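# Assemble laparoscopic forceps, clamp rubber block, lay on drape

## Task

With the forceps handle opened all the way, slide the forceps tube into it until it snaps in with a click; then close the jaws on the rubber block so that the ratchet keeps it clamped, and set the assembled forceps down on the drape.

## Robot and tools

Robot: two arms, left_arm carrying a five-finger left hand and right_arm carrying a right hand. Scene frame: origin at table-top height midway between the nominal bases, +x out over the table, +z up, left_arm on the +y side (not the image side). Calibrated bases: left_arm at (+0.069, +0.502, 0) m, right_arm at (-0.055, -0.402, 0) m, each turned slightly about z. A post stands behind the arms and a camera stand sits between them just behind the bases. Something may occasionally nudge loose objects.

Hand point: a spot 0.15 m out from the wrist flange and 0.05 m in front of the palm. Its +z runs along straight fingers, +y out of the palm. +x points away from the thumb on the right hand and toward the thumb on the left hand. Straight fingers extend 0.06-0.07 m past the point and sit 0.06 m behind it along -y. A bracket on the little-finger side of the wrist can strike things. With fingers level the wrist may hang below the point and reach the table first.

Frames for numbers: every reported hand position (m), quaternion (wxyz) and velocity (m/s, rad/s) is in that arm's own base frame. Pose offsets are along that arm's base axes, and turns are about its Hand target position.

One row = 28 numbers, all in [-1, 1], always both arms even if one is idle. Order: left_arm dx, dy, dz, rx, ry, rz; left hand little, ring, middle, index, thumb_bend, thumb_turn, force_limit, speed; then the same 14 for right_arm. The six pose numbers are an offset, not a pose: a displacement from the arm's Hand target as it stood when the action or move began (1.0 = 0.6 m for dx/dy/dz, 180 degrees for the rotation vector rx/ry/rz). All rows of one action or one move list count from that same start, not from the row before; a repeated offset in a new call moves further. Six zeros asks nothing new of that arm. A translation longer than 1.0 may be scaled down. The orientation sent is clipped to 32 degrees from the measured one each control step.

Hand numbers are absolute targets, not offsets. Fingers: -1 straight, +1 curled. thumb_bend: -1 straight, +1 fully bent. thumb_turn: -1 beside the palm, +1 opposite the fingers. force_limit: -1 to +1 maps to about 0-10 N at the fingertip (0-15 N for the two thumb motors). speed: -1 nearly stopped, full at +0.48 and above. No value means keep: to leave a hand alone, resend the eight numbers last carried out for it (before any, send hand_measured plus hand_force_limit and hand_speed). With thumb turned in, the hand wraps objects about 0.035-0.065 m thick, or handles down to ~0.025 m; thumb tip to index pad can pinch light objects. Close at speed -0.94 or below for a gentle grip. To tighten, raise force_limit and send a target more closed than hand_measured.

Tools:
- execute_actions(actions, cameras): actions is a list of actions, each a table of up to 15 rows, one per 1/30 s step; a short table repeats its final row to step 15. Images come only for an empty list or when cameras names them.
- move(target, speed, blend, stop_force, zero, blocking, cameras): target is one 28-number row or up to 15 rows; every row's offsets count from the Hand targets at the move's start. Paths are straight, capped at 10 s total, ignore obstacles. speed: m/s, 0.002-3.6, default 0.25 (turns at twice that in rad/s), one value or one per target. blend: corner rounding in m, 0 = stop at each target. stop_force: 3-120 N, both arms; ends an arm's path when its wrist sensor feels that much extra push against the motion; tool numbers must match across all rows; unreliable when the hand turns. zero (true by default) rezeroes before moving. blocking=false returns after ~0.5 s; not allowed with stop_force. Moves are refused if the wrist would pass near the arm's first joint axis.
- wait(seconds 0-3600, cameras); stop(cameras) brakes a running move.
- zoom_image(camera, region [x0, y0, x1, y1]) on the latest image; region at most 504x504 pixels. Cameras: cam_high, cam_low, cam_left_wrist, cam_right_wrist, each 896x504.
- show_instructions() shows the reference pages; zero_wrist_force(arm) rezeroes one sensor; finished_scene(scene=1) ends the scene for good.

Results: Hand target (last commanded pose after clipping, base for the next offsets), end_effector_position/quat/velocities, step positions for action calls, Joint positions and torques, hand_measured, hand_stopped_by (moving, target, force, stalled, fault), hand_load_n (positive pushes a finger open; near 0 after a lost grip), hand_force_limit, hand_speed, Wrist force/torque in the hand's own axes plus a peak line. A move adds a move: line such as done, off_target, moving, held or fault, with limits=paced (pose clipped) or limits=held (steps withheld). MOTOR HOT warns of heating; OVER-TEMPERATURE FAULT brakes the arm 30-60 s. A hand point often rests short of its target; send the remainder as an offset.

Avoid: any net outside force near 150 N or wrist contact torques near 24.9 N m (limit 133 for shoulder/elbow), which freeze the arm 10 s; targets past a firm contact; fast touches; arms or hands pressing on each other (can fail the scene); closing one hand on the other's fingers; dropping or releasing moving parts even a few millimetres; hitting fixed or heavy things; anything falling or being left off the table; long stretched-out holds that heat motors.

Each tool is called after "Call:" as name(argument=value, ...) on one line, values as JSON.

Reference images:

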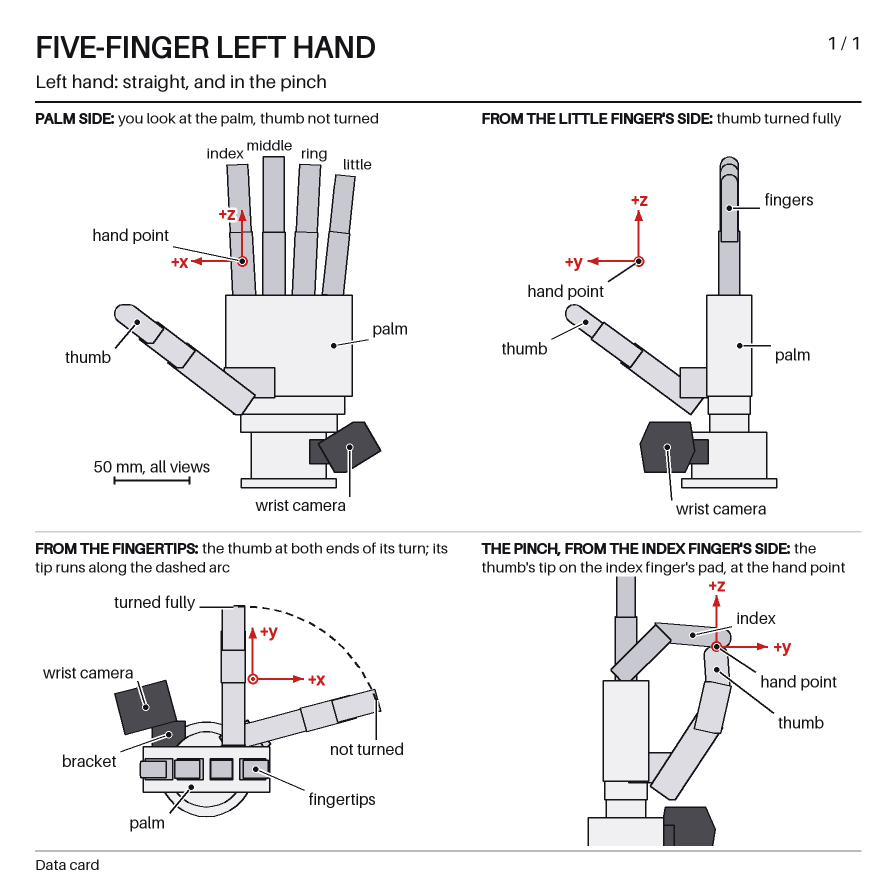

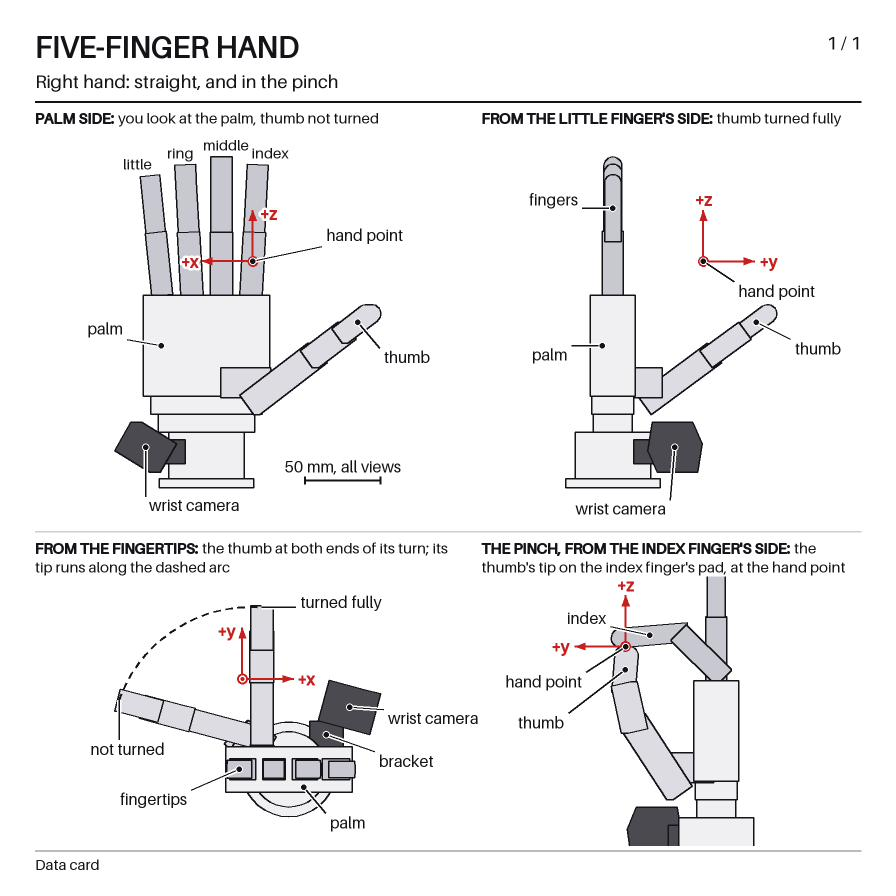

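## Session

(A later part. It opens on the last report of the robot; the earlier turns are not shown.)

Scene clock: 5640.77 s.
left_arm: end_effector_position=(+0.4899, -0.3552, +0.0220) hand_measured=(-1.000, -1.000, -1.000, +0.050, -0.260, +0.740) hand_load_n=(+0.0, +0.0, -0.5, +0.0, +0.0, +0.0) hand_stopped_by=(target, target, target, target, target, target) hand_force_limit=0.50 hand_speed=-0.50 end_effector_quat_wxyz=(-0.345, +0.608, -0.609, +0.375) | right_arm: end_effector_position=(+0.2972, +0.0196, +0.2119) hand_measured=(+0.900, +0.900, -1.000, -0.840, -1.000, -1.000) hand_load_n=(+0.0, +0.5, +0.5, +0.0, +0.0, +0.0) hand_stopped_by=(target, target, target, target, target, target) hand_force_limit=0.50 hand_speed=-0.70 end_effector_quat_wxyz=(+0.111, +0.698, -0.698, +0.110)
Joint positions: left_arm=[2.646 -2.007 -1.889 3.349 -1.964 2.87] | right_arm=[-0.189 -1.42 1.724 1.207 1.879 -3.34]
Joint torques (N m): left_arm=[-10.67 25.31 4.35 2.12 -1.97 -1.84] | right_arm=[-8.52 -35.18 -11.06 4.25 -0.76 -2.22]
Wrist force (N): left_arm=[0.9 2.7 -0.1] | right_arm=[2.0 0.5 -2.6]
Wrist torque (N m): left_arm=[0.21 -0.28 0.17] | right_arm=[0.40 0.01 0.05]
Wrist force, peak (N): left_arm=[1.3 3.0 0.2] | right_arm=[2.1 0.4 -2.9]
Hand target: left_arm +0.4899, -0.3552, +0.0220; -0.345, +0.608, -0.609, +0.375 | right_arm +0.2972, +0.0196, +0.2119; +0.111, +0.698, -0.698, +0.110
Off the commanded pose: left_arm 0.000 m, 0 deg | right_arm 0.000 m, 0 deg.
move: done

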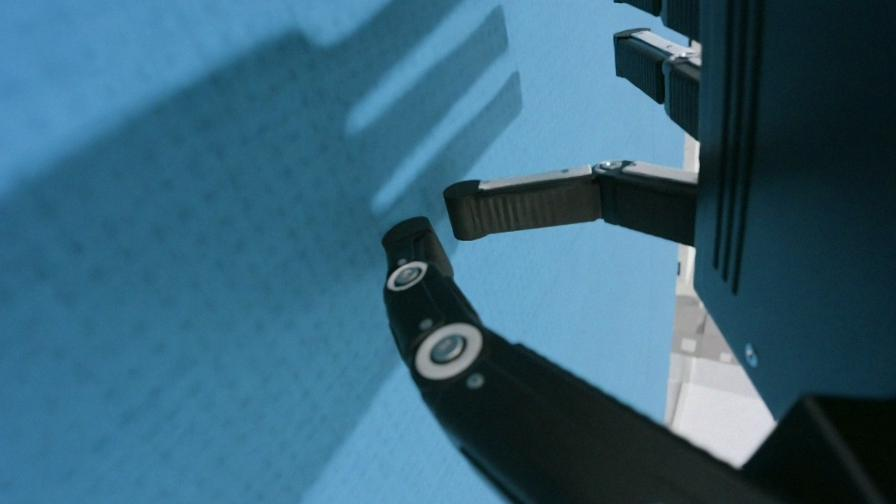

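Call:
move(target=[[0,0,-0.0105,0,0,0,-1,-1,-1,0.05,-0.26,0.74,0.5,-0.5,0,0,0,0,0,0,0.9,0.9,-1,-0.84,-1,-1,0.5,-0.7]], speed=0.01, stop_force=3, cameras=[])

Call:
move(target=[[0,0,0,0,0,0,-1,-1,-1,0.5,-0.26,0.74,0,-0.93,0,0,0,0,0,0,0.9,0.9,-1,-0.84,-1,-1,0.5,-0.7]], speed=0.01, cameras=["cam_left_wrist"])

Call:
zoom_image(camera="cam_left_wrist", region=[330, 170, 500, 350])

Scene clock: 5655.30 s.
left_arm: end_effector_position=(+0.4899, -0.3552, +0.0170) hand_measured=(-1.000, -1.000, -1.000, +0.050, -0.260, +0.740) hand_load_n=(+0.0, +0.0, +0.0, -0.5, +0.0, +0.0) hand_stopped_by=(target, target, target, target, target, target) hand_force_limit=0.50 hand_speed=-0.50 end_effector_quat_wxyz=(-0.345, +0.608, -0.609, +0.375) | right_arm: end_effector_position=(+0.2972, +0.0196, +0.2119) hand_measured=(+0.900, +0.900, -1.000, -0.840, -1.000, -1.000) hand_load_n=(+0.0, +0.0, +0.0, +0.0, +0.0, +0.0) hand_stopped_by=(target, target, target, target, target, target) hand_force_limit=0.50 hand_speed=-0.70 end_effector_quat_wxyz=(+0.111, +0.698, -0.698, +0.110)
Joint positions: left_arm=[2.646 -2.016 -1.893 3.361 -1.964 2.87] | right_arm=[-0.189 -1.42 1.724 1.207 1.879 -3.34]
Joint torques (N m): left_arm=[-9.3 39.71 24.17 -2.22 0.48 -0.49] | right_arm=[-8.58 -34.96 -11.22 4.04 -0.81 -2.26]
Wrist force (N): left_arm=[1.2 0.2 -1.2] | right_arm=[2.0 0.3 -2.4]
Wrist torque (N m): left_arm=[0.16 -0.31 0.20] | right_arm=[0.36 0.02 0.04]
Wrist force, peak (N): left_arm=[1.2 -3.7 -2.4] | right_arm=[2.1 0.6 -2.7]
Hand target: left_arm +0.4899, -0.3552, +0.0170; -0.345, +0.608, -0.609, +0.375 (not the last commanded pose) | right_arm +0.2972, +0.0196, +0.2119; +0.111, +0.698, -0.698, +0.110
Off the commanded pose: left_arm 0.001 m, 0 deg | right_arm 0.000 m, 0 deg.
move: contact (left_arm)

Scene clock: 5656.97 s.
left_arm: end_effector_position=(+0.4899, -0.3553, +0.0170) hand_measured=(-1.000, -1.000, -1.000, +0.324, -0.262, +0.740) hand_load_n=(+0.0, +0.0, +0.0, +6.0, +4.0, -0.5) hand_stopped_by=(target, target, target, force, target, target) hand_force_limit=0.00 hand_speed=-0.93 end_effector_quat_wxyz=(-0.345, +0.608, -0.609, +0.375) | right_arm: end_effector_position=(+0.2972, +0.0196, +0.2119) hand_measured=(+0.900, +0.900, -1.000, -0.840, -1.000, -1.000) hand_load_n=(+0.0, +0.0, +0.0, +0.0, +0.0, +0.0) hand_stopped_by=(target, target, target, target, target, target) hand_force_limit=0.50 hand_speed=-0.70 end_effector_quat_wxyz=(+0.111, +0.698, -0.698, +0.110)
Joint positions: left_arm=[2.646 -2.016 -1.893 3.361 -1.964 2.87] | right_arm=[-0.189 -1.42 1.724 1.207 1.879 -3.34]
Joint torques (N m): left_arm=[-8.75 39.17 17.82 -0.87 1.1 0.76] | right_arm=[-8.08 -34.24 -10.8 3.91 -0.86 -2.22]
Wrist force (N): left_arm=[0.8 2.5 -0.5] | right_arm=[2.0 0.5 -2.6]
Wrist torque (N m): left_arm=[0.24 -0.27 0.16] | right_arm=[0.40 0.02 0.04]
Wrist force, peak (N): left_arm=[1.1 2.9 -0.1] | right_arm=[2.0 0.3 -3.0]
Hand target: left_arm +0.4899, -0.3552, +0.0170; -0.345, +0.608, -0.609, +0.375 | right_arm +0.2972, +0.0196, +0.2119; +0.111, +0.698, -0.698, +0.110
Off the commanded pose: left_arm 0.000 m, 0 deg | right_arm 0.000 m, 0 deg.
move: done

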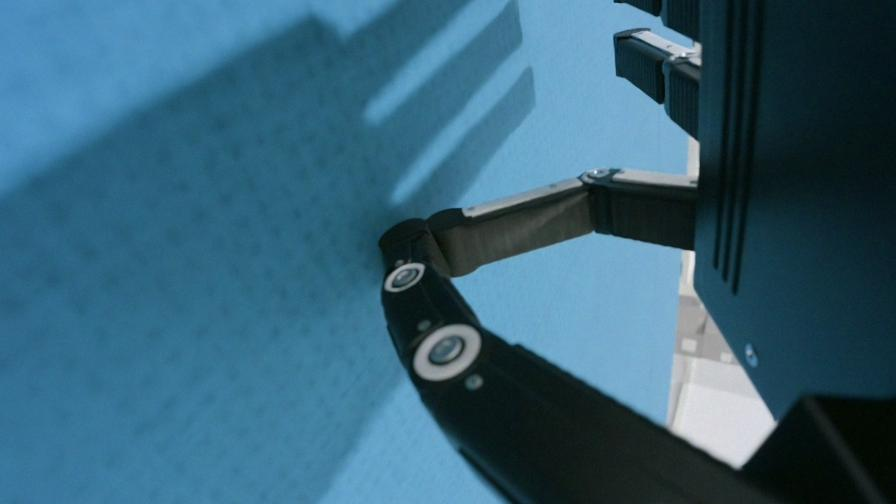

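Scaled by 2.800 from the camera's image (finer frame: 1280x720).

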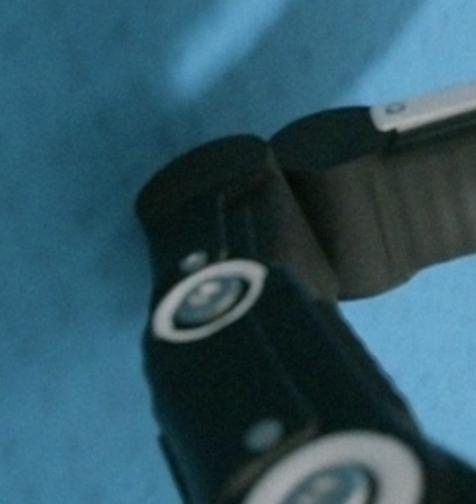

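Call:
move(target=[[0,0,0.01,0,0,0,-1,-1,-1,0.05,-0.26,0.74,0,-0.6,0,0,0,0,0,0,0.9,0.9,-1,-0.84,-1,-1,0.5,-0.7],[0,0,0.045,0,0,0,-1,-1,-1,0.05,-0.26,0.74,0,-0.6,0,0,0,0,0,0,0.9,0.9,-1,-0.84,-1,-1,0.5,-0.7]], speed=0.04, cameras=["cam_left_wrist","cam_high"])

Call:
zoom_image(camera="cam_left_wrist", region=[280, 150, 500, 350])

Scene clock: 5666.60 s.
left_arm: end_effector_position=(+0.4899, -0.3552, +0.0439) hand_measured=(-1.000, -1.000, -1.000, +0.050, -0.260, +0.740) hand_load_n=(+0.0, +0.0, +0.0, +0.0, +0.5, +0.0) hand_stopped_by=(target, target, target, target, target, target) hand_force_limit=0.00 hand_speed=-0.60 end_effector_quat_wxyz=(-0.345, +0.608, -0.609, +0.375) | right_arm: end_effector_position=(+0.2972, +0.0196, +0.2119) hand_measured=(+0.900, +0.900, -1.000, -0.840, -1.000, -1.000) hand_load_n=(+0.5, +0.5, +0.0, +0.0, +0.0, +0.0) hand_stopped_by=(target, target, target, target, target, target) hand_force_limit=0.50 hand_speed=-0.70 end_effector_quat_wxyz=(+0.111, +0.698, -0.698, +0.110)
Joint positions: left_arm=[2.646 -1.971 -1.871 3.295 -1.964 2.87] | right_arm=[-0.189 -1.42 1.724 1.207 1.879 -3.34]
Joint torques (N m): left_arm=[-6 40.28 27.16 -2.16 1.11 0.82] | right_arm=[-8.67 -34.68 -10.72 3.63 -0.88 -2.13]
Wrist force (N): left_arm=[0.8 2.7 -0.1] | right_arm=[1.8 0.4 -2.5]
Wrist torque (N m): left_arm=[0.21 -0.25 0.16] | right_arm=[0.38 0.03 0.04]
Wrist force, peak (N): left_arm=[1.3 3.0 0.1] | right_arm=[2.2 0.7 -2.7]
Hand target: left_arm +0.4899, -0.3552, +0.0440; -0.345, +0.608, -0.609, +0.375 | right_arm +0.2972, +0.0196, +0.2119; +0.111, +0.698, -0.698, +0.110
Off the commanded pose: left_arm 0.000 m, 0 deg | right_arm 0.000 m, 0 deg.
move: done
Images, in order (width x height): cam_high 896x504, cam_left_wrist 896x504.

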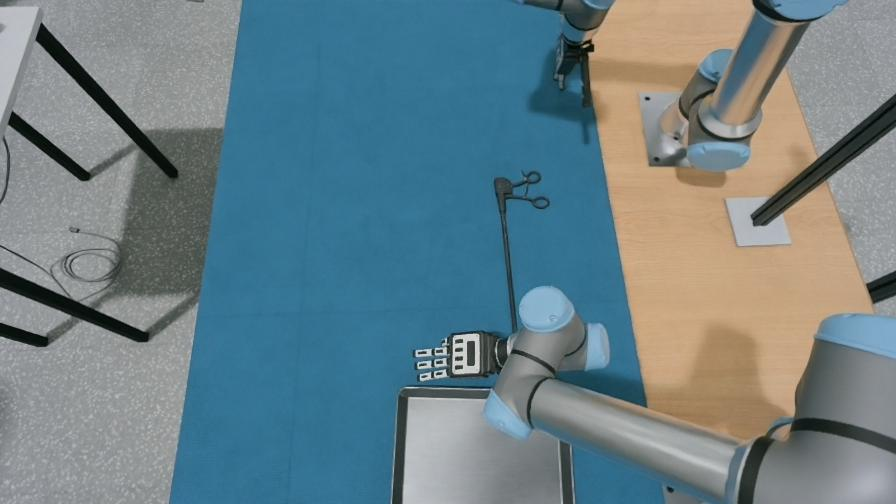

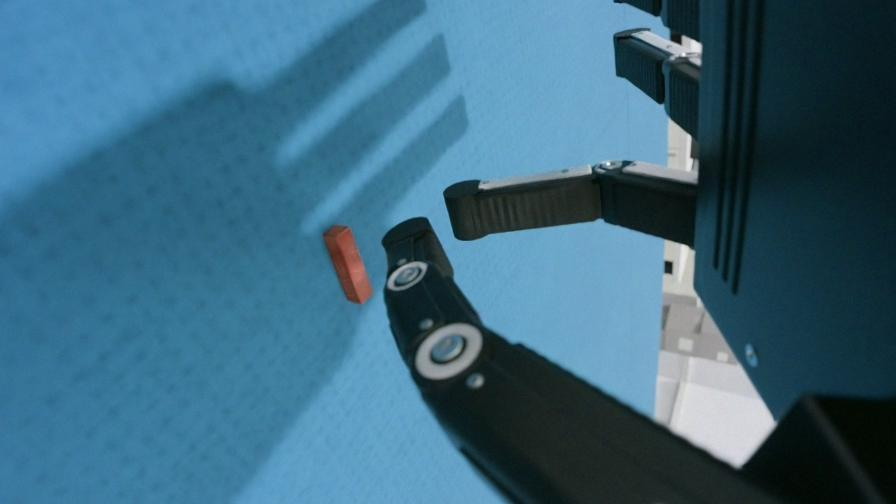

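Scaled by 2.291 from the camera's image (finer frame: 1280x720).

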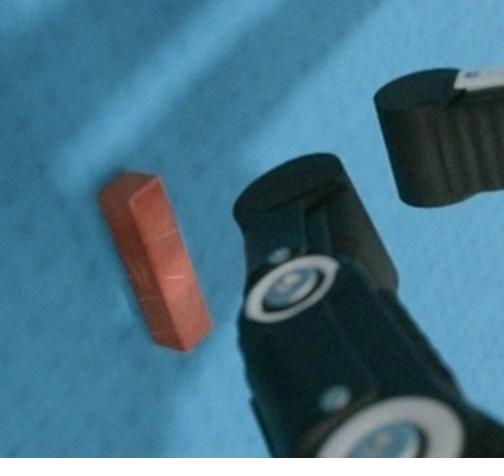

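Call:
move(target=[[-0.0067,-0.01,0,0,0,0,-1,-1,-1,0.05,-0.26,0.74,0,-0.6,0,0,0,0,0,0,0.9,0.9,-1,-0.84,-1,-1,0.5,-0.7],[-0.0067,-0.01,-0.033,0,0,0,-1,-1,-1,0.05,-0.26,0.74,0,-0.6,0,0,0,0,0,0,0.9,0.9,-1,-0.84,-1,-1,0.5,-0.7]], speed=0.02, stop_force=3, cameras=["cam_left_wrist"])

Call:
zoom_image(camera="cam_left_wrist", region=[330, 170, 500, 350])

Scene clock: 5716.23 s.
left_arm: end_effector_position=(+0.4859, -0.3613, +0.0242) hand_measured=(-1.000, -1.000, -1.000, +0.050, -0.260, +0.740) hand_load_n=(+0.0, +0.0, -0.5, +0.0, +0.5, +0.0) hand_stopped_by=(target, target, target, target, target, target) hand_force_limit=0.00 hand_speed=-0.60 end_effector_quat_wxyz=(-0.345, +0.608, -0.609, +0.375) | right_arm: end_effector_position=(+0.2972, +0.0196, +0.2119) hand_measured=(+0.900, +0.900, -1.000, -0.840, -1.000, -1.000) hand_load_n=(+0.0, +0.0, +0.0, +0.0, +0.0, +0.0) hand_stopped_by=(target, target, target, target, target, target) hand_force_limit=0.50 hand_speed=-0.70 end_effector_quat_wxyz=(+0.111, +0.698, -0.698, +0.110)
Joint positions: left_arm=[2.629 -2.008 -1.882 3.338 -1.979 2.861] | right_arm=[-0.189 -1.42 1.724 1.207 1.879 -3.34]
Joint torques (N m): left_arm=[-9.78 25.16 4.45 2.03 -1.69 -0.89] | right_arm=[-8.93 -35.16 -10.8 3.25 -0.88 -2.15]
Wrist force (N): left_arm=[0.9 2.8 -0.2] | right_arm=[1.8 0.3 -2.3]
Wrist torque (N m): left_arm=[0.23 -0.27 0.16] | right_arm=[0.36 0.03 0.03]
Wrist force, peak (N): left_arm=[1.1 3.1 -0.1] | right_arm=[2.0 0.4 -2.9]
Hand target: left_arm +0.4859, -0.3612, +0.0242; -0.345, +0.608, -0.609, +0.375 | right_arm +0.2972, +0.0196, +0.2119; +0.111, +0.698, -0.698, +0.110
Off the commanded pose: left_arm 0.000 m, 0 deg | right_arm 0.000 m, 0 deg.
move: done

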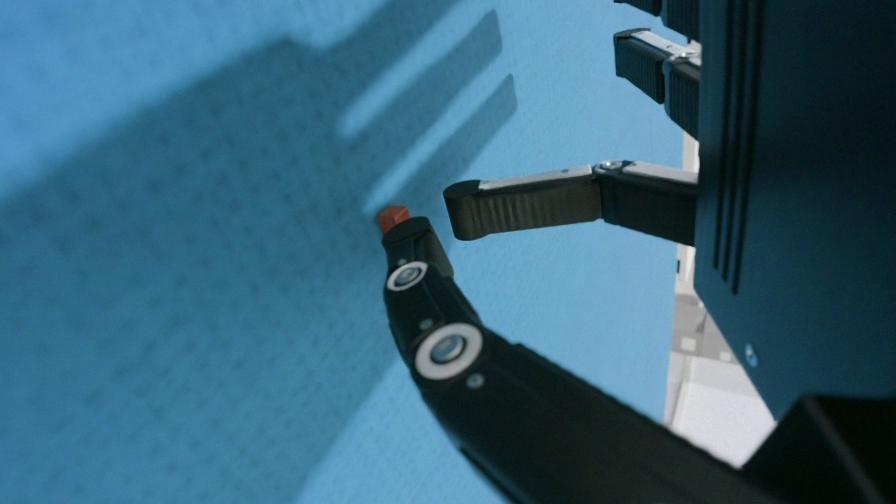

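Scaled by 2.800 from the camera's image (finer frame: 1280x720).

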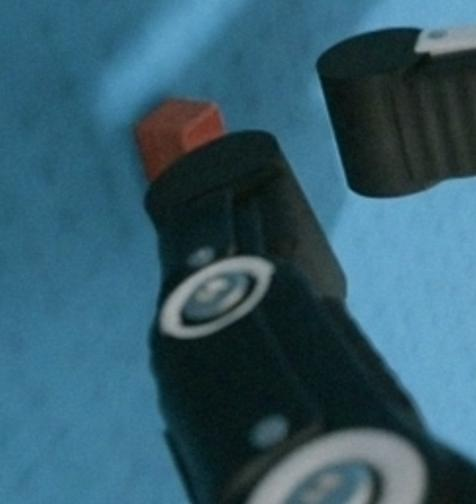

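Call:
move(target=[[-0.005,0,0,0,0,0,-1,-1,-1,0.05,-0.26,0.74,0,-0.6,0,0,0,0,0,0,0.9,0.9,-1,-0.84,-1,-1,0.5,-0.7],[-0.005,0,-0.0145,0,0,0,-1,-1,-1,0.05,-0.26,0.74,0,-0.6,0,0,0,0,0,0,0.9,0.9,-1,-0.84,-1,-1,0.5,-0.7]], speed=0.01, stop_force=3, cameras=["cam_left_wrist"])

Call:
zoom_image(camera="cam_left_wrist", region=[330, 170, 500, 350])

Scene clock: 5736.60 s.
left_arm: end_effector_position=(+0.4829, -0.3612, +0.0170) hand_measured=(-1.000, -1.000, -1.000, +0.050, -0.260, +0.740) hand_load_n=(+0.0, +0.0, +0.0, -0.5, +0.0, +0.0) hand_stopped_by=(target, target, target, target, target, target) hand_force_limit=0.00 hand_speed=-0.60 end_effector_quat_wxyz=(-0.345, +0.608, -0.609, +0.375) | right_arm: end_effector_position=(+0.2972, +0.0196, +0.2119) hand_measured=(+0.900, +0.900, -1.000, -0.840, -1.000, -1.000) hand_load_n=(+0.0, +0.0, +0.0, +0.0, +0.0, +0.0) hand_stopped_by=(target, target, target, target, target, target) hand_force_limit=0.50 hand_speed=-0.70 end_effector_quat_wxyz=(+0.111, +0.698, -0.698, +0.110)
Joint positions: left_arm=[2.625 -2.016 -1.893 3.357 -1.982 2.859] | right_arm=[-0.189 -1.42 1.724 1.207 1.879 -3.34]
Joint torques (N m): left_arm=[-8.85 39.76 23.99 -2.27 0.15 -0.99] | right_arm=[-8.82 -34.67 -10.35 3.06 -0.77 -2.16]
Wrist force (N): left_arm=[1.1 -0.1 -1.2] | right_arm=[2.0 0.4 -2.5]
Wrist torque (N m): left_arm=[0.12 -0.31 0.20] | right_arm=[0.38 0.01 0.04]
Wrist force, peak (N): left_arm=[0.9 -4.2 -2.5] | right_arm=[2.0 0.3 -2.8]
Hand target: left_arm +0.4829, -0.3613, +0.0170; -0.345, +0.608, -0.609, +0.375 (not the last commanded pose) | right_arm +0.2972, +0.0196, +0.2119; +0.111, +0.698, -0.698, +0.110
Off the commanded pose: left_arm 0.001 m, 0 deg | right_arm 0.000 m, 0 deg.
move: contact (left_arm); path passed 1 of 2 targets

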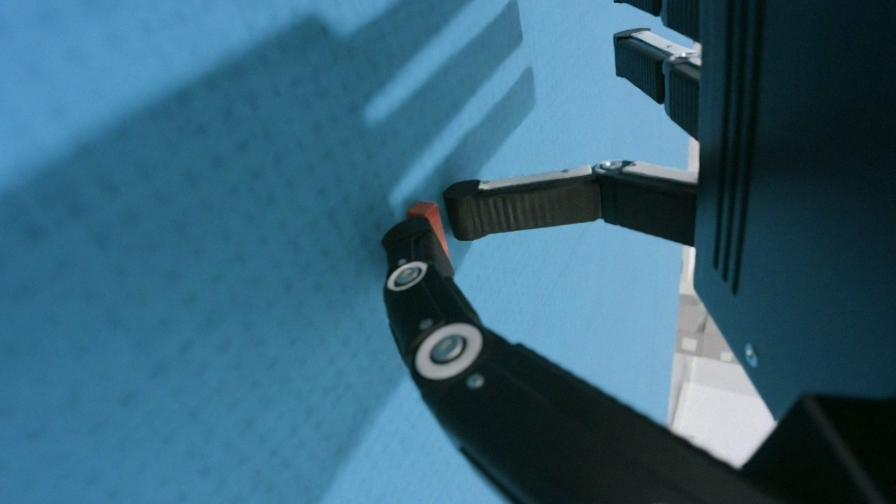

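Scaled by 2.800 from the camera's image (finer frame: 1280x720).

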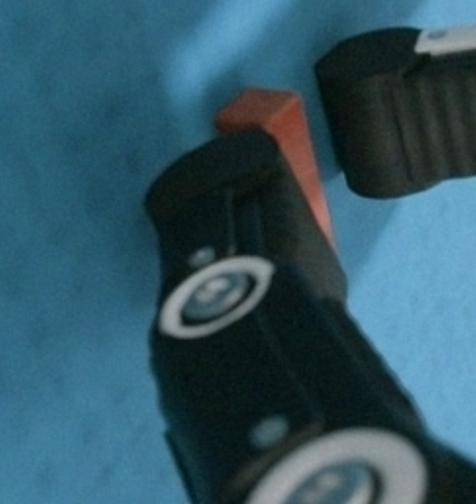

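Call:
move(target=[[0,0,0.002,0,0,0,-1,-1,-1,0.05,-0.26,0.74,0,-0.6,0,0,0,0,0,0,0.9,0.9,-1,-0.84,-1,-1,0.5,-0.7],[-0.005,0,0.001,0,0,0,-1,-1,-1,0.05,-0.26,0.74,0,-0.6,0,0,0,0,0,0,0.9,0.9,-1,-0.84,-1,-1,0.5,-0.7]], speed=0.01, cameras=["cam_left_wrist"])

Call:
zoom_image(camera="cam_left_wrist", region=[330, 170, 500, 350])

Scene clock: 5743.53 s.
left_arm: end_effector_position=(+0.4800, -0.3613, +0.0176) hand_measured=(-1.000, -1.000, -1.000, +0.050, -0.260, +0.740) hand_load_n=(+0.0, +0.0, +0.0, +0.0, +0.0, +0.0) hand_stopped_by=(target, target, target, target, target, target) hand_force_limit=0.00 hand_speed=-0.60 end_effector_quat_wxyz=(-0.345, +0.608, -0.609, +0.375) | right_arm: end_effector_position=(+0.2972, +0.0196, +0.2119) hand_measured=(+0.900, +0.900, -1.000, -0.840, -1.000, -1.000) hand_load_n=(+0.0, +0.0, +0.0, +0.0, +0.0, +0.0) hand_stopped_by=(target, target, target, target, target, target) hand_force_limit=0.50 hand_speed=-0.70 end_effector_quat_wxyz=(+0.111, +0.698, -0.698, +0.110)
Joint positions: left_arm=[2.622 -2.012 -1.899 3.357 -1.985 2.856] | right_arm=[-0.189 -1.42 1.724 1.207 1.879 -3.34]
Joint torques (N m): left_arm=[-9.08 40.56 4.53 2.31 -1.78 -1.73] | right_arm=[-8.65 -34.8 -10.67 2.75 -0.85 -2.15]
Wrist force (N): left_arm=[0.8 2.8 0.0] | right_arm=[2.1 0.5 -2.4]
Wrist torque (N m): left_arm=[0.22 -0.25 0.16] | right_arm=[0.40 0.00 0.05]
Wrist force, peak (N): left_arm=[1.0 3.2 -0.2] | right_arm=[2.0 0.5 -2.9]
Hand target: left_arm +0.4799, -0.3613, +0.0176; -0.345, +0.608, -0.609, +0.375 | right_arm +0.2972, +0.0196, +0.2119; +0.111, +0.698, -0.698, +0.110
Off the commanded pose: left_arm 0.000 m, 0 deg | right_arm 0.000 m, 0 deg.
move: done

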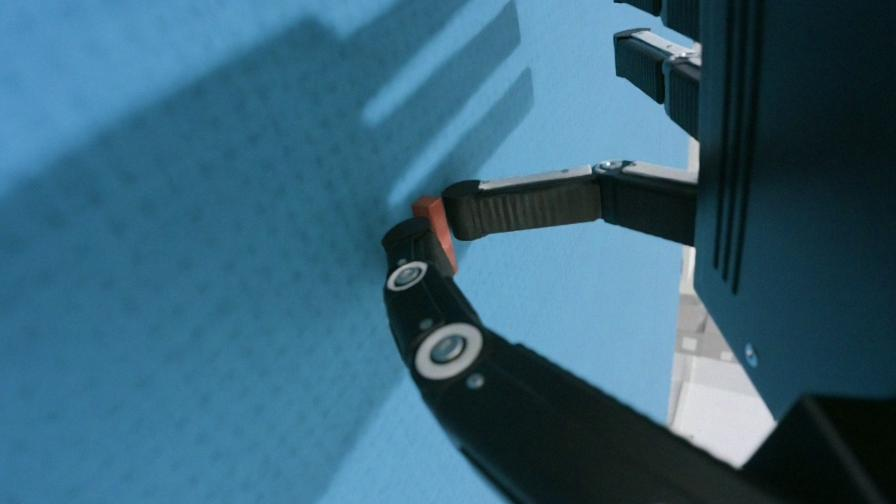

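Scaled by 2.800 from the camera's image (finer frame: 1280x720).

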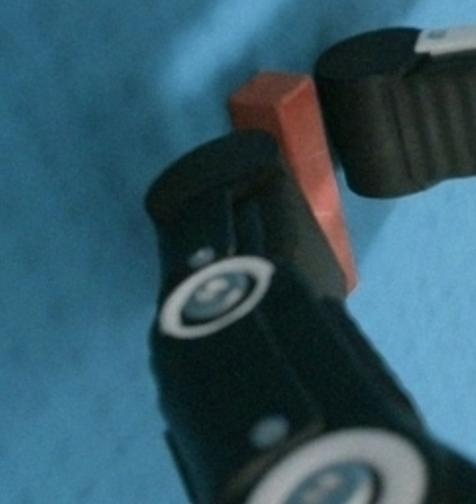

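Call:
move(target=[[-0.003,0.0067,0,0,0,0,-1,-1,-1,0.05,-0.26,0.74,0,-0.6,0,0,0,0,0,0,0.9,0.9,-1,-0.84,-1,-1,0.5,-0.7]], speed=0.01, cameras=["cam_left_wrist"])

Call:
zoom_image(camera="cam_left_wrist", region=[330, 170, 500, 350])

Scene clock: 5755.33 s.
left_arm: end_effector_position=(+0.4781, -0.3573, +0.0176) hand_measured=(-1.000, -1.000, -1.000, +0.050, -0.260, +0.740) hand_load_n=(+0.0, +0.0, +0.0, +0.0, +0.0, +0.0) hand_stopped_by=(target, target, target, target, target, target) hand_force_limit=0.00 hand_speed=-0.60 end_effector_quat_wxyz=(-0.345, +0.608, -0.609, +0.375) | right_arm: end_effector_position=(+0.2972, +0.0196, +0.2119) hand_measured=(+0.900, +0.900, -1.000, -0.840, -1.000, -1.000) hand_load_n=(+0.0, +0.0, +0.0, +0.0, +0.0, +0.0) hand_stopped_by=(target, target, target, target, target, target) hand_force_limit=0.50 hand_speed=-0.70 end_effector_quat_wxyz=(+0.111, +0.698, -0.698, +0.110)
Joint positions: left_arm=[2.628 -2.003 -1.912 3.364 -1.98 2.86] | right_arm=[-0.189 -1.42 1.724 1.207 1.879 -3.34]
Joint torques (N m): left_arm=[9.85 40.13 4.38 2.08 1.14 1.85] | right_arm=[-8.99 -34.28 -10.46 2.51 -0.72 -2.06]
Wrist force (N): left_arm=[0.6 3.0 -0.1] | right_arm=[1.7 0.4 -2.3]
Wrist torque (N m): left_arm=[0.26 -0.22 0.00] | right_arm=[0.36 0.05 0.02]
Wrist force, peak (N): left_arm=[1.1 3.1 -0.2] | right_arm=[2.2 0.3 -2.8]
Hand target: left_arm +0.4781, -0.3572, +0.0176; -0.345, +0.608, -0.609, +0.375 | right_arm +0.2972, +0.0196, +0.2119; +0.111, +0.698, -0.698, +0.110
Off the commanded pose: left_arm 0.000 m, 0 deg | right_arm 0.000 m, 0 deg.
move: done

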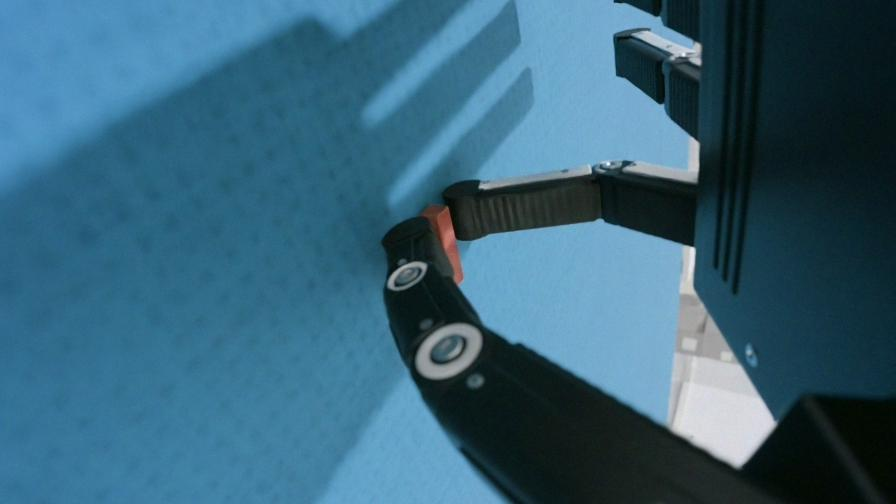

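Scaled by 2.800 from the camera's image (finer frame: 1280x720).

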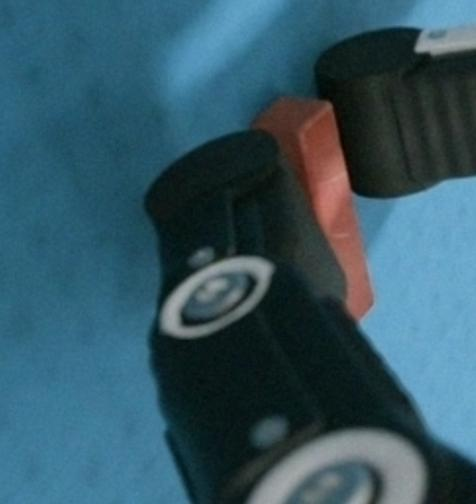

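Now close index gently.

Call:
move(target=[[0,0,-0.0005,0,0,0,-1,-1,-1,0.5,-0.26,0.74,0,-0.93,0,0,0,0,0,0,0.9,0.9,-1,-0.84,-1,-1,0.5,-0.7]], speed=0.01, cameras=["cam_left_wrist"])

Call:
zoom_image(camera="cam_left_wrist", region=[330, 170, 500, 350])

Scene clock: 5760.87 s.
left_arm: end_effector_position=(+0.4781, -0.3572, +0.0173) hand_measured=(-1.000, -1.000, -1.000, +0.318, -0.260, +0.740) hand_load_n=(+0.0, +0.0, +0.0, +5.0, +2.0, -0.5) hand_stopped_by=(target, target, target, force, target, target) hand_force_limit=0.00 hand_speed=-0.93 end_effector_quat_wxyz=(-0.345, +0.608, -0.609, +0.375) | right_arm: end_effector_position=(+0.2972, +0.0196, +0.2119) hand_measured=(+0.900, +0.900, -1.000, -0.840, -1.000, -1.000) hand_load_n=(+0.0, +0.0, +0.0, +0.0, +0.0, +0.0) hand_stopped_by=(target, target, target, target, target, target) hand_force_limit=0.50 hand_speed=-0.70 end_effector_quat_wxyz=(+0.111, +0.698, -0.698, +0.110)
Joint positions: left_arm=[2.628 -2.004 -1.912 3.364 -1.98 2.86] | right_arm=[-0.189 -1.42 1.724 1.207 1.879 -3.34]
Joint torques (N m): left_arm=[10.21 24.95 4.46 1.81 1.17 2] | right_arm=[-8.08 -34.88 -10.73 2.24 -0.62 -2.08]
Wrist force (N): left_arm=[0.5 1.8 -0.3] | right_arm=[1.9 0.3 -2.4]
Wrist torque (N m): left_arm=[0.16 -0.22 0.02] | right_arm=[0.36 0.02 0.03]
Wrist force, peak (N): left_arm=[1.1 3.2 0.0] | right_arm=[2.2 0.1 -2.8]
Hand target: left_arm +0.4781, -0.3572, +0.0173; -0.345, +0.608, -0.609, +0.375 | right_arm +0.2972, +0.0196, +0.2119; +0.111, +0.698, -0.698, +0.110
Off the commanded pose: left_arm 0.000 m, 0 deg | right_arm 0.000 m, 0 deg.
move: done

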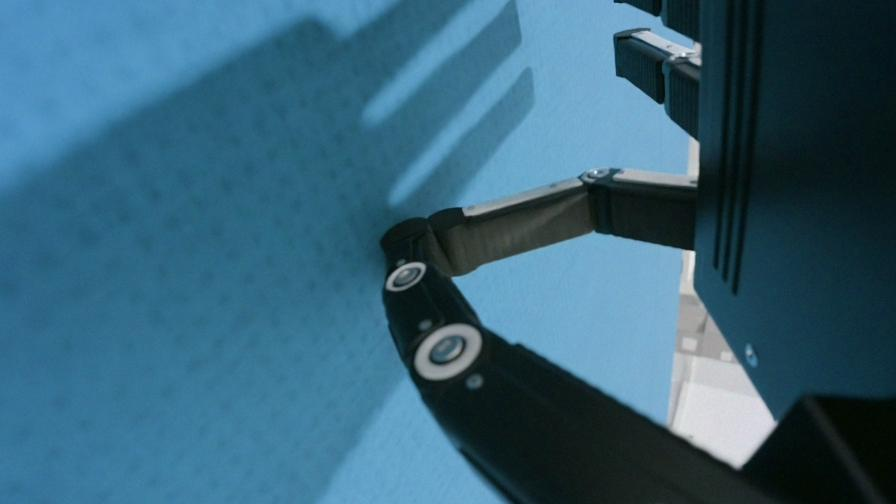

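Scaled by 2.800 from the camera's image (finer frame: 1280x720).

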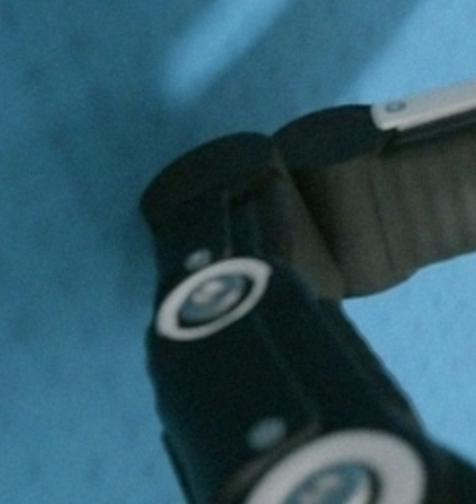

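Call:
move(target=[[0,0,0.005,0,0,0,-1,-1,-1,0.13,-0.26,0.74,0,-0.7,0,0,0,0,0,0,0.9,0.9,-1,-0.84,-1,-1,0.5,-0.7],[0,0,0.045,0,0,0,-1,-1,-1,0.13,-0.26,0.74,0,-0.7,0,0,0,0,0,0,0.9,0.9,-1,-0.84,-1,-1,0.5,-0.7]], speed=0.04, cameras=["cam_left_wrist"])

Call:
zoom_image(camera="cam_left_wrist", region=[280, 150, 500, 350])

Scene clock: 5783.93 s.
left_arm: end_effector_position=(+0.4781, -0.3572, +0.0442) hand_measured=(-1.000, -1.000, -1.000, +0.130, -0.260, +0.740) hand_load_n=(+0.0, +0.0, +0.0, +0.0, +0.0, +0.0) hand_stopped_by=(target, target, target, target, target, target) hand_force_limit=0.00 hand_speed=-0.70 end_effector_quat_wxyz=(-0.345, +0.608, -0.609, +0.375) | right_arm: end_effector_position=(+0.2972, +0.0196, +0.2119) hand_measured=(+0.900, +0.900, -1.000, -0.840, -1.000, -1.000) hand_load_n=(+0.0, +0.5, +0.0, +0.0, +0.0, +0.0) hand_stopped_by=(target, target, target, target, target, target) hand_force_limit=0.50 hand_speed=-0.70 end_effector_quat_wxyz=(+0.111, +0.698, -0.698, +0.110)
Joint positions: left_arm=[2.628 -1.959 -1.891 3.298 -1.98 2.86] | right_arm=[-0.189 -1.42 1.724 1.207 1.879 -3.34]
Joint torques (N m): left_arm=[7.85 38.42 26.47 -2.38 0.91 1.07] | right_arm=[-8.15 -34.34 -10.71 2.02 -0.74 -1.97]
Wrist force (N): left_arm=[0.6 2.2 -0.1] | right_arm=[2.0 0.4 -2.3]
Wrist torque (N m): left_arm=[0.15 -0.23 0.03] | right_arm=[0.37 0.01 0.04]
Wrist force, peak (N): left_arm=[0.8 3.0 0.0] | right_arm=[1.7 0.3 -3.0]
Hand target: left_arm +0.4781, -0.3572, +0.0443; -0.345, +0.608, -0.609, +0.375 | right_arm +0.2972, +0.0196, +0.2119; +0.111, +0.698, -0.698, +0.110
Off the commanded pose: left_arm 0.000 m, 0 deg | right_arm 0.000 m, 0 deg.
move: done

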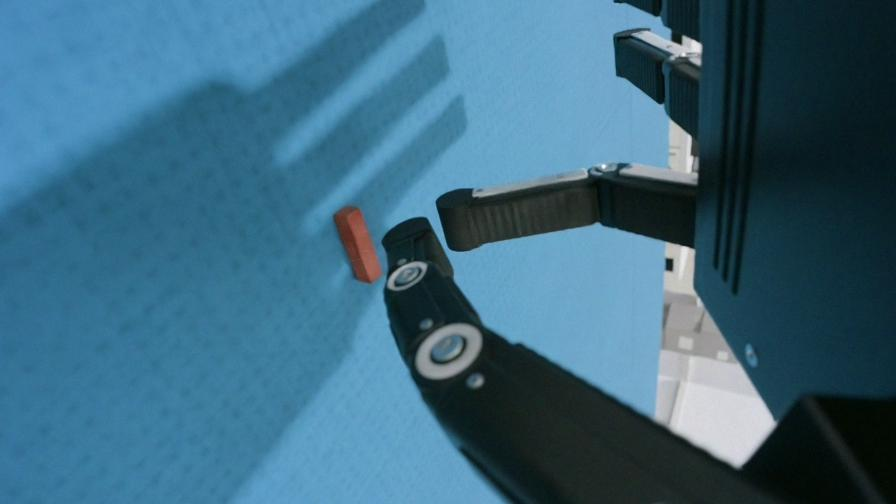

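Scaled by 2.291 from the camera's image (finer frame: 1280x720).

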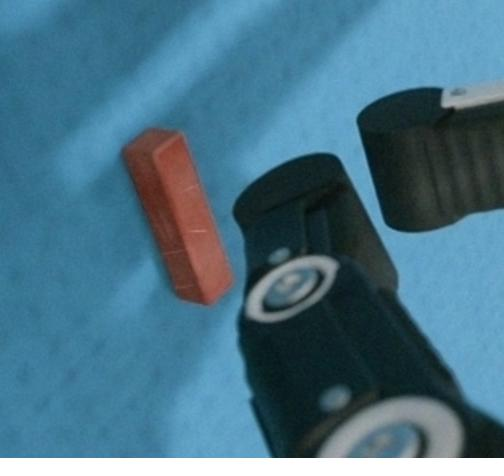

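Call:
move(target=[[-0.001,0.0103,0,0,0,0,-1,-1,-1,0.13,-0.26,0.74,0,-0.7,0,0,0,0,0,0,0.9,0.9,-1,-0.84,-1,-1,0.5,-0.7],[-0.001,0.0103,-0.055,0,0,0,-1,-1,-1,0.13,-0.26,0.74,0,-0.7,0,0,0,0,0,0,0.9,0.9,-1,-0.84,-1,-1,0.5,-0.7]], speed=0.01, stop_force=3, cameras=["cam_left_wrist"])

Call:
zoom_image(camera="cam_left_wrist", region=[330, 170, 500, 350])

Scene clock: 5814.27 s.
left_arm: end_effector_position=(+0.4775, -0.3510, +0.0158) hand_measured=(-1.000, -1.000, -1.000, +0.130, -0.260, +0.740) hand_load_n=(+0.0, +0.0, +0.0, +0.0, +0.0, +0.0) hand_stopped_by=(target, target, target, target, target, target) hand_force_limit=0.00 hand_speed=-0.70 end_effector_quat_wxyz=(-0.345, +0.608, -0.609, +0.375) | right_arm: end_effector_position=(+0.2972, +0.0196, +0.2119) hand_measured=(+0.900, +0.900, -1.000, -0.840, -1.000, -1.000) hand_load_n=(+0.0, +0.0, +0.0, +0.0, +0.0, +0.0) hand_stopped_by=(target, target, target, target, target, target) hand_force_limit=0.50 hand_speed=-0.70 end_effector_quat_wxyz=(+0.111, +0.698, -0.698, +0.110)
Joint positions: left_arm=[2.641 -1.996 -1.929 3.377 -1.969 2.867] | right_arm=[-0.189 -1.42 1.724 1.207 1.879 -3.34]
Joint torques (N m): left_arm=[6.41 38.79 23.42 -2.28 1.07 1.91] | right_arm=[-8.8 -34.06 -10.86 1.59 -0.54 -2.08]
Wrist force (N): left_arm=[1.1 0.0 -0.8] | right_arm=[1.9 0.5 -2.8]
Wrist torque (N m): left_arm=[0.15 -0.30 0.06] | right_arm=[0.42 0.04 0.04]
Wrist force, peak (N): left_arm=[0.9 -4.3 -2.2] | right_arm=[2.1 0.4 -2.9]
Hand target: left_arm +0.4775, -0.3511, +0.0158; -0.345, +0.608, -0.609, +0.375 (not the last commanded pose) | right_arm +0.2972, +0.0196, +0.2119; +0.111, +0.698, -0.698, +0.110
Off the commanded pose: left_arm 0.005 m, 0 deg | right_arm 0.000 m, 0 deg.
move: contact (left_arm); path passed 1 of 2 targets

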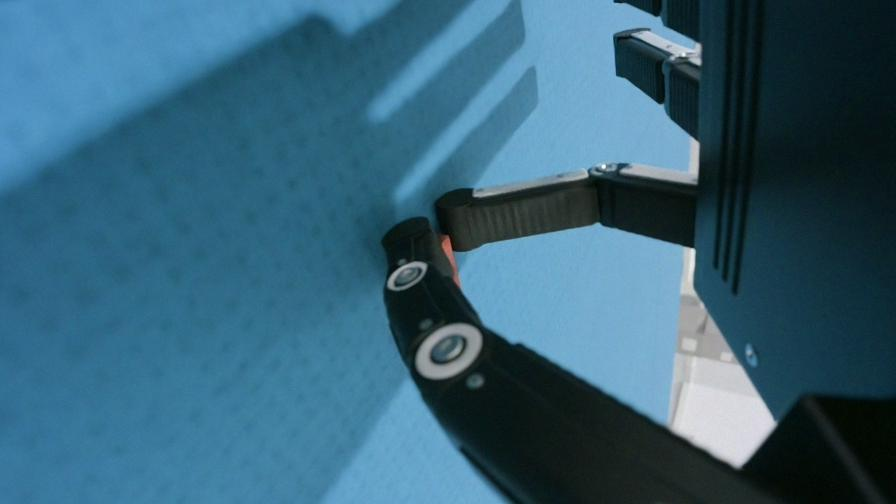

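Scaled by 2.800 from the camera's image (finer frame: 1280x720).

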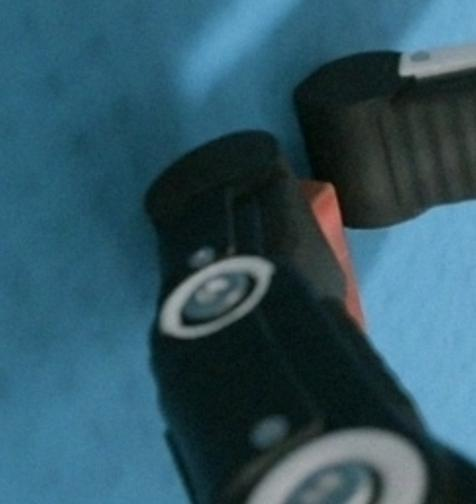

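Call:
execute_actions(actions=[])

Scene clock: 5842.57 s.
left_arm: end_effector_position=(+0.4775, -0.3510, +0.0158) hand_measured=(-1.000, -1.000, -1.000, +0.130, -0.260, +0.740) hand_load_n=(+0.0, +0.0, +0.0, +0.0, +0.0, +0.0) hand_stopped_by=(target, target, target, target, target, target) hand_force_limit=0.00 hand_speed=-0.70 end_effector_quat_wxyz=(-0.345, +0.608, -0.609, +0.375) | right_arm: end_effector_position=(+0.2972, +0.0196, +0.2119) hand_measured=(+0.900, +0.900, -1.000, -0.840, -1.000, -1.000) hand_load_n=(+0.0, +0.0, +0.0, +0.0, +0.0, +0.0) hand_stopped_by=(target, target, target, target, target, target) hand_force_limit=0.50 hand_speed=-0.70 end_effector_quat_wxyz=(+0.111, +0.698, -0.698, +0.110)
Joint positions: left_arm=[2.641 -1.996 -1.929 3.377 -1.969 2.867] | right_arm=[-0.189 -1.42 1.724 1.207 1.879 -3.34]
Joint velocities: within noise
Joint torques (N m): left_arm=[-1.84 38.89 24.6 0.19 0.98 1.53] | right_arm=[-8.68 -34.02 -10.84 1.42 -0.64 -1.97]
Wrist force (N): left_arm=[0.8 -0.1 -0.6] | right_arm=[1.9 0.4 -2.6]
Wrist torque (N m): left_arm=[0.12 -0.24 0.04] | right_arm=[0.39 0.03 0.03]
Wrist force, peak (N): left_arm=[1.3 0.0 -0.9] | right_arm=[2.1 0.3 -2.7]
Hand target: left_arm +0.4775, -0.3511, +0.0158; -0.345, +0.608, -0.609, +0.375 (not the last commanded pose) | right_arm +0.2972, +0.0196, +0.2119; +0.111, +0.698, -0.698, +0.110
Off the commanded pose: left_arm 0.005 m, 0 deg | right_arm 0.000 m, 0 deg.

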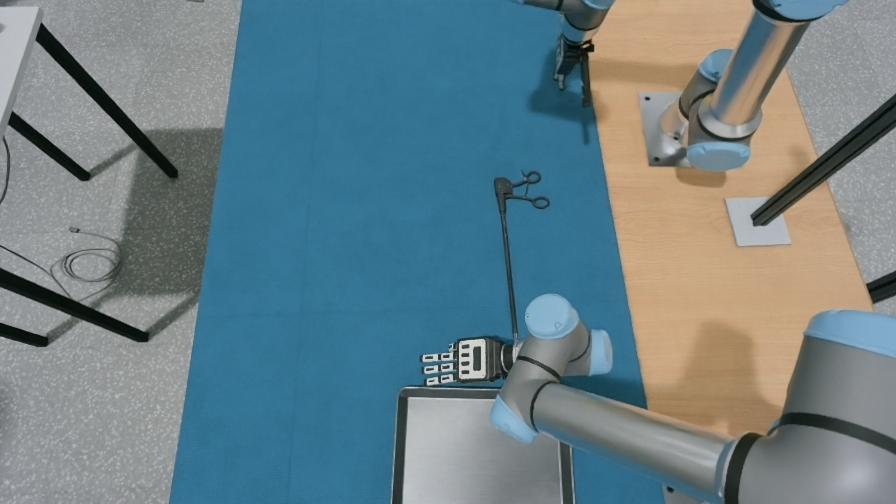

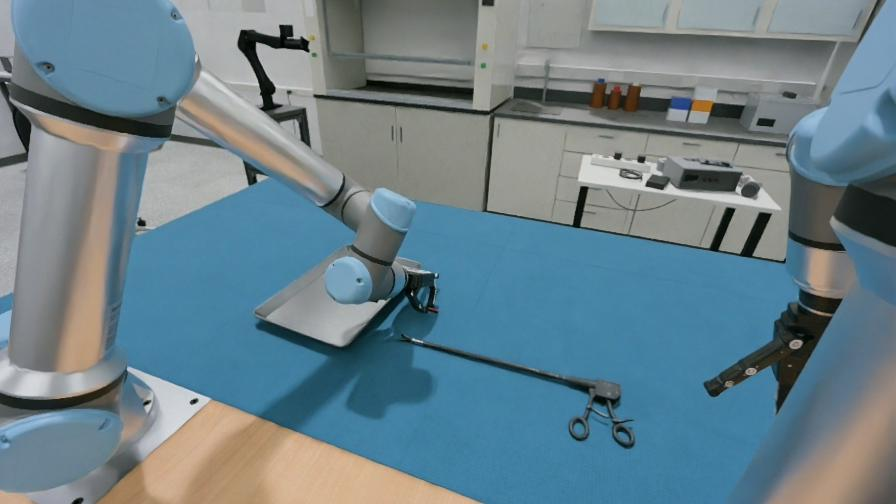

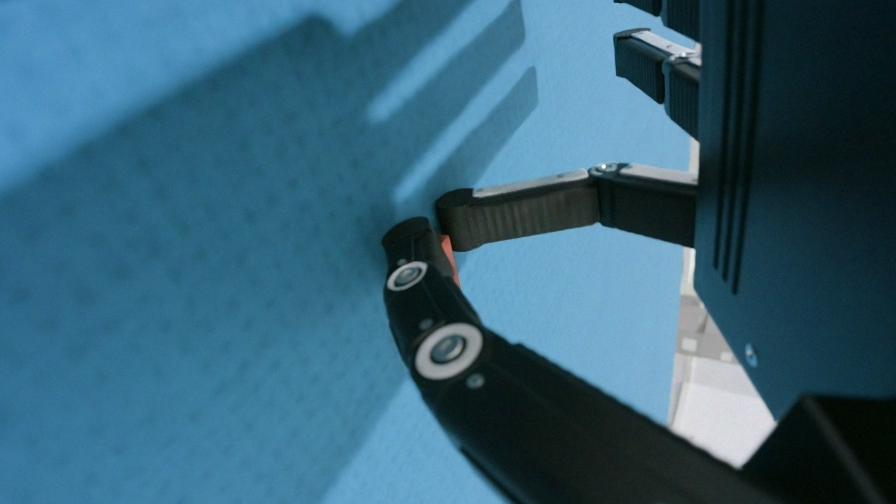

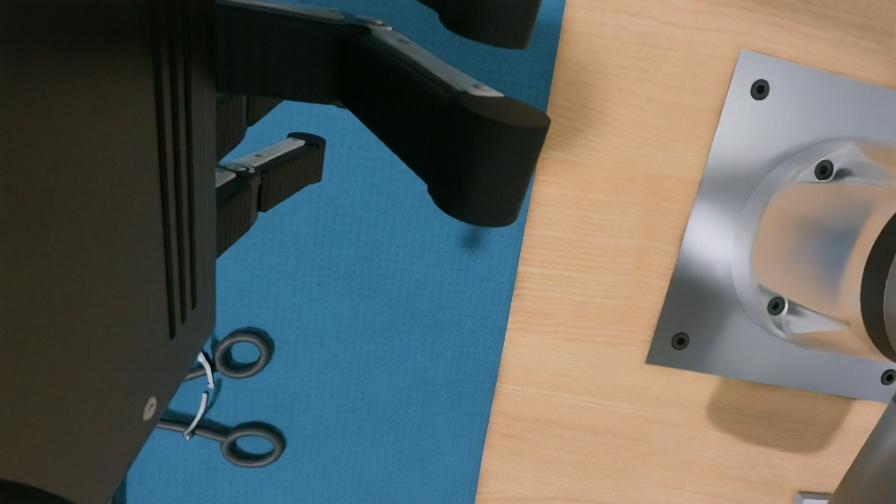

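Call:
zoom_image(camera="cam_left_wrist", region=[370, 170, 510, 310])

Call:
zoom_image(camera="cam_high", region=[410, 320, 540, 400])

Call:
zoom_image(camera="cam_low", region=[370, 250, 470, 350])

Scaled by 3.600 from the camera's image (finer frame: 1280x720).

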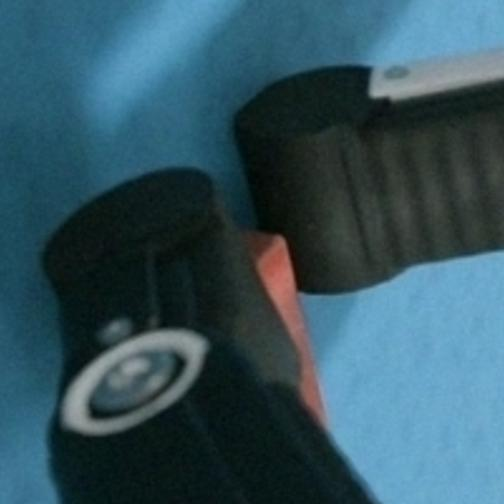

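Scaled by 3.877 from the camera's image (finer frame: 1280x720).

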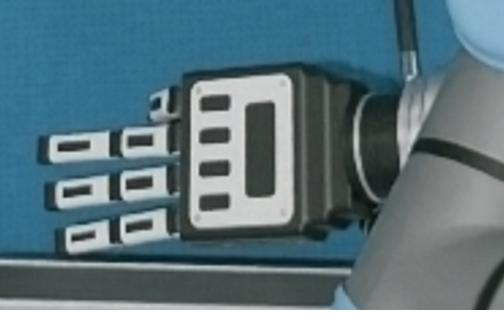

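Scaled by 5.040 from the camera's image (finer frame: 1280x720).

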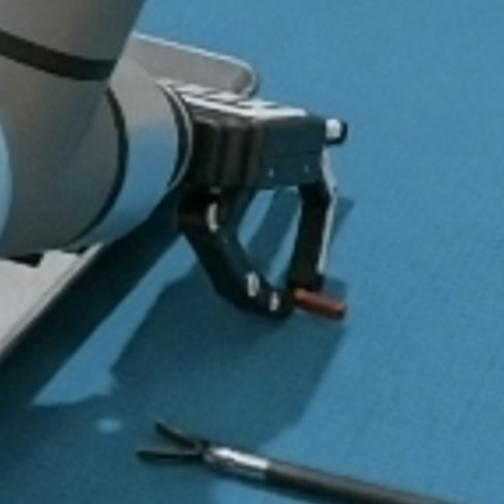

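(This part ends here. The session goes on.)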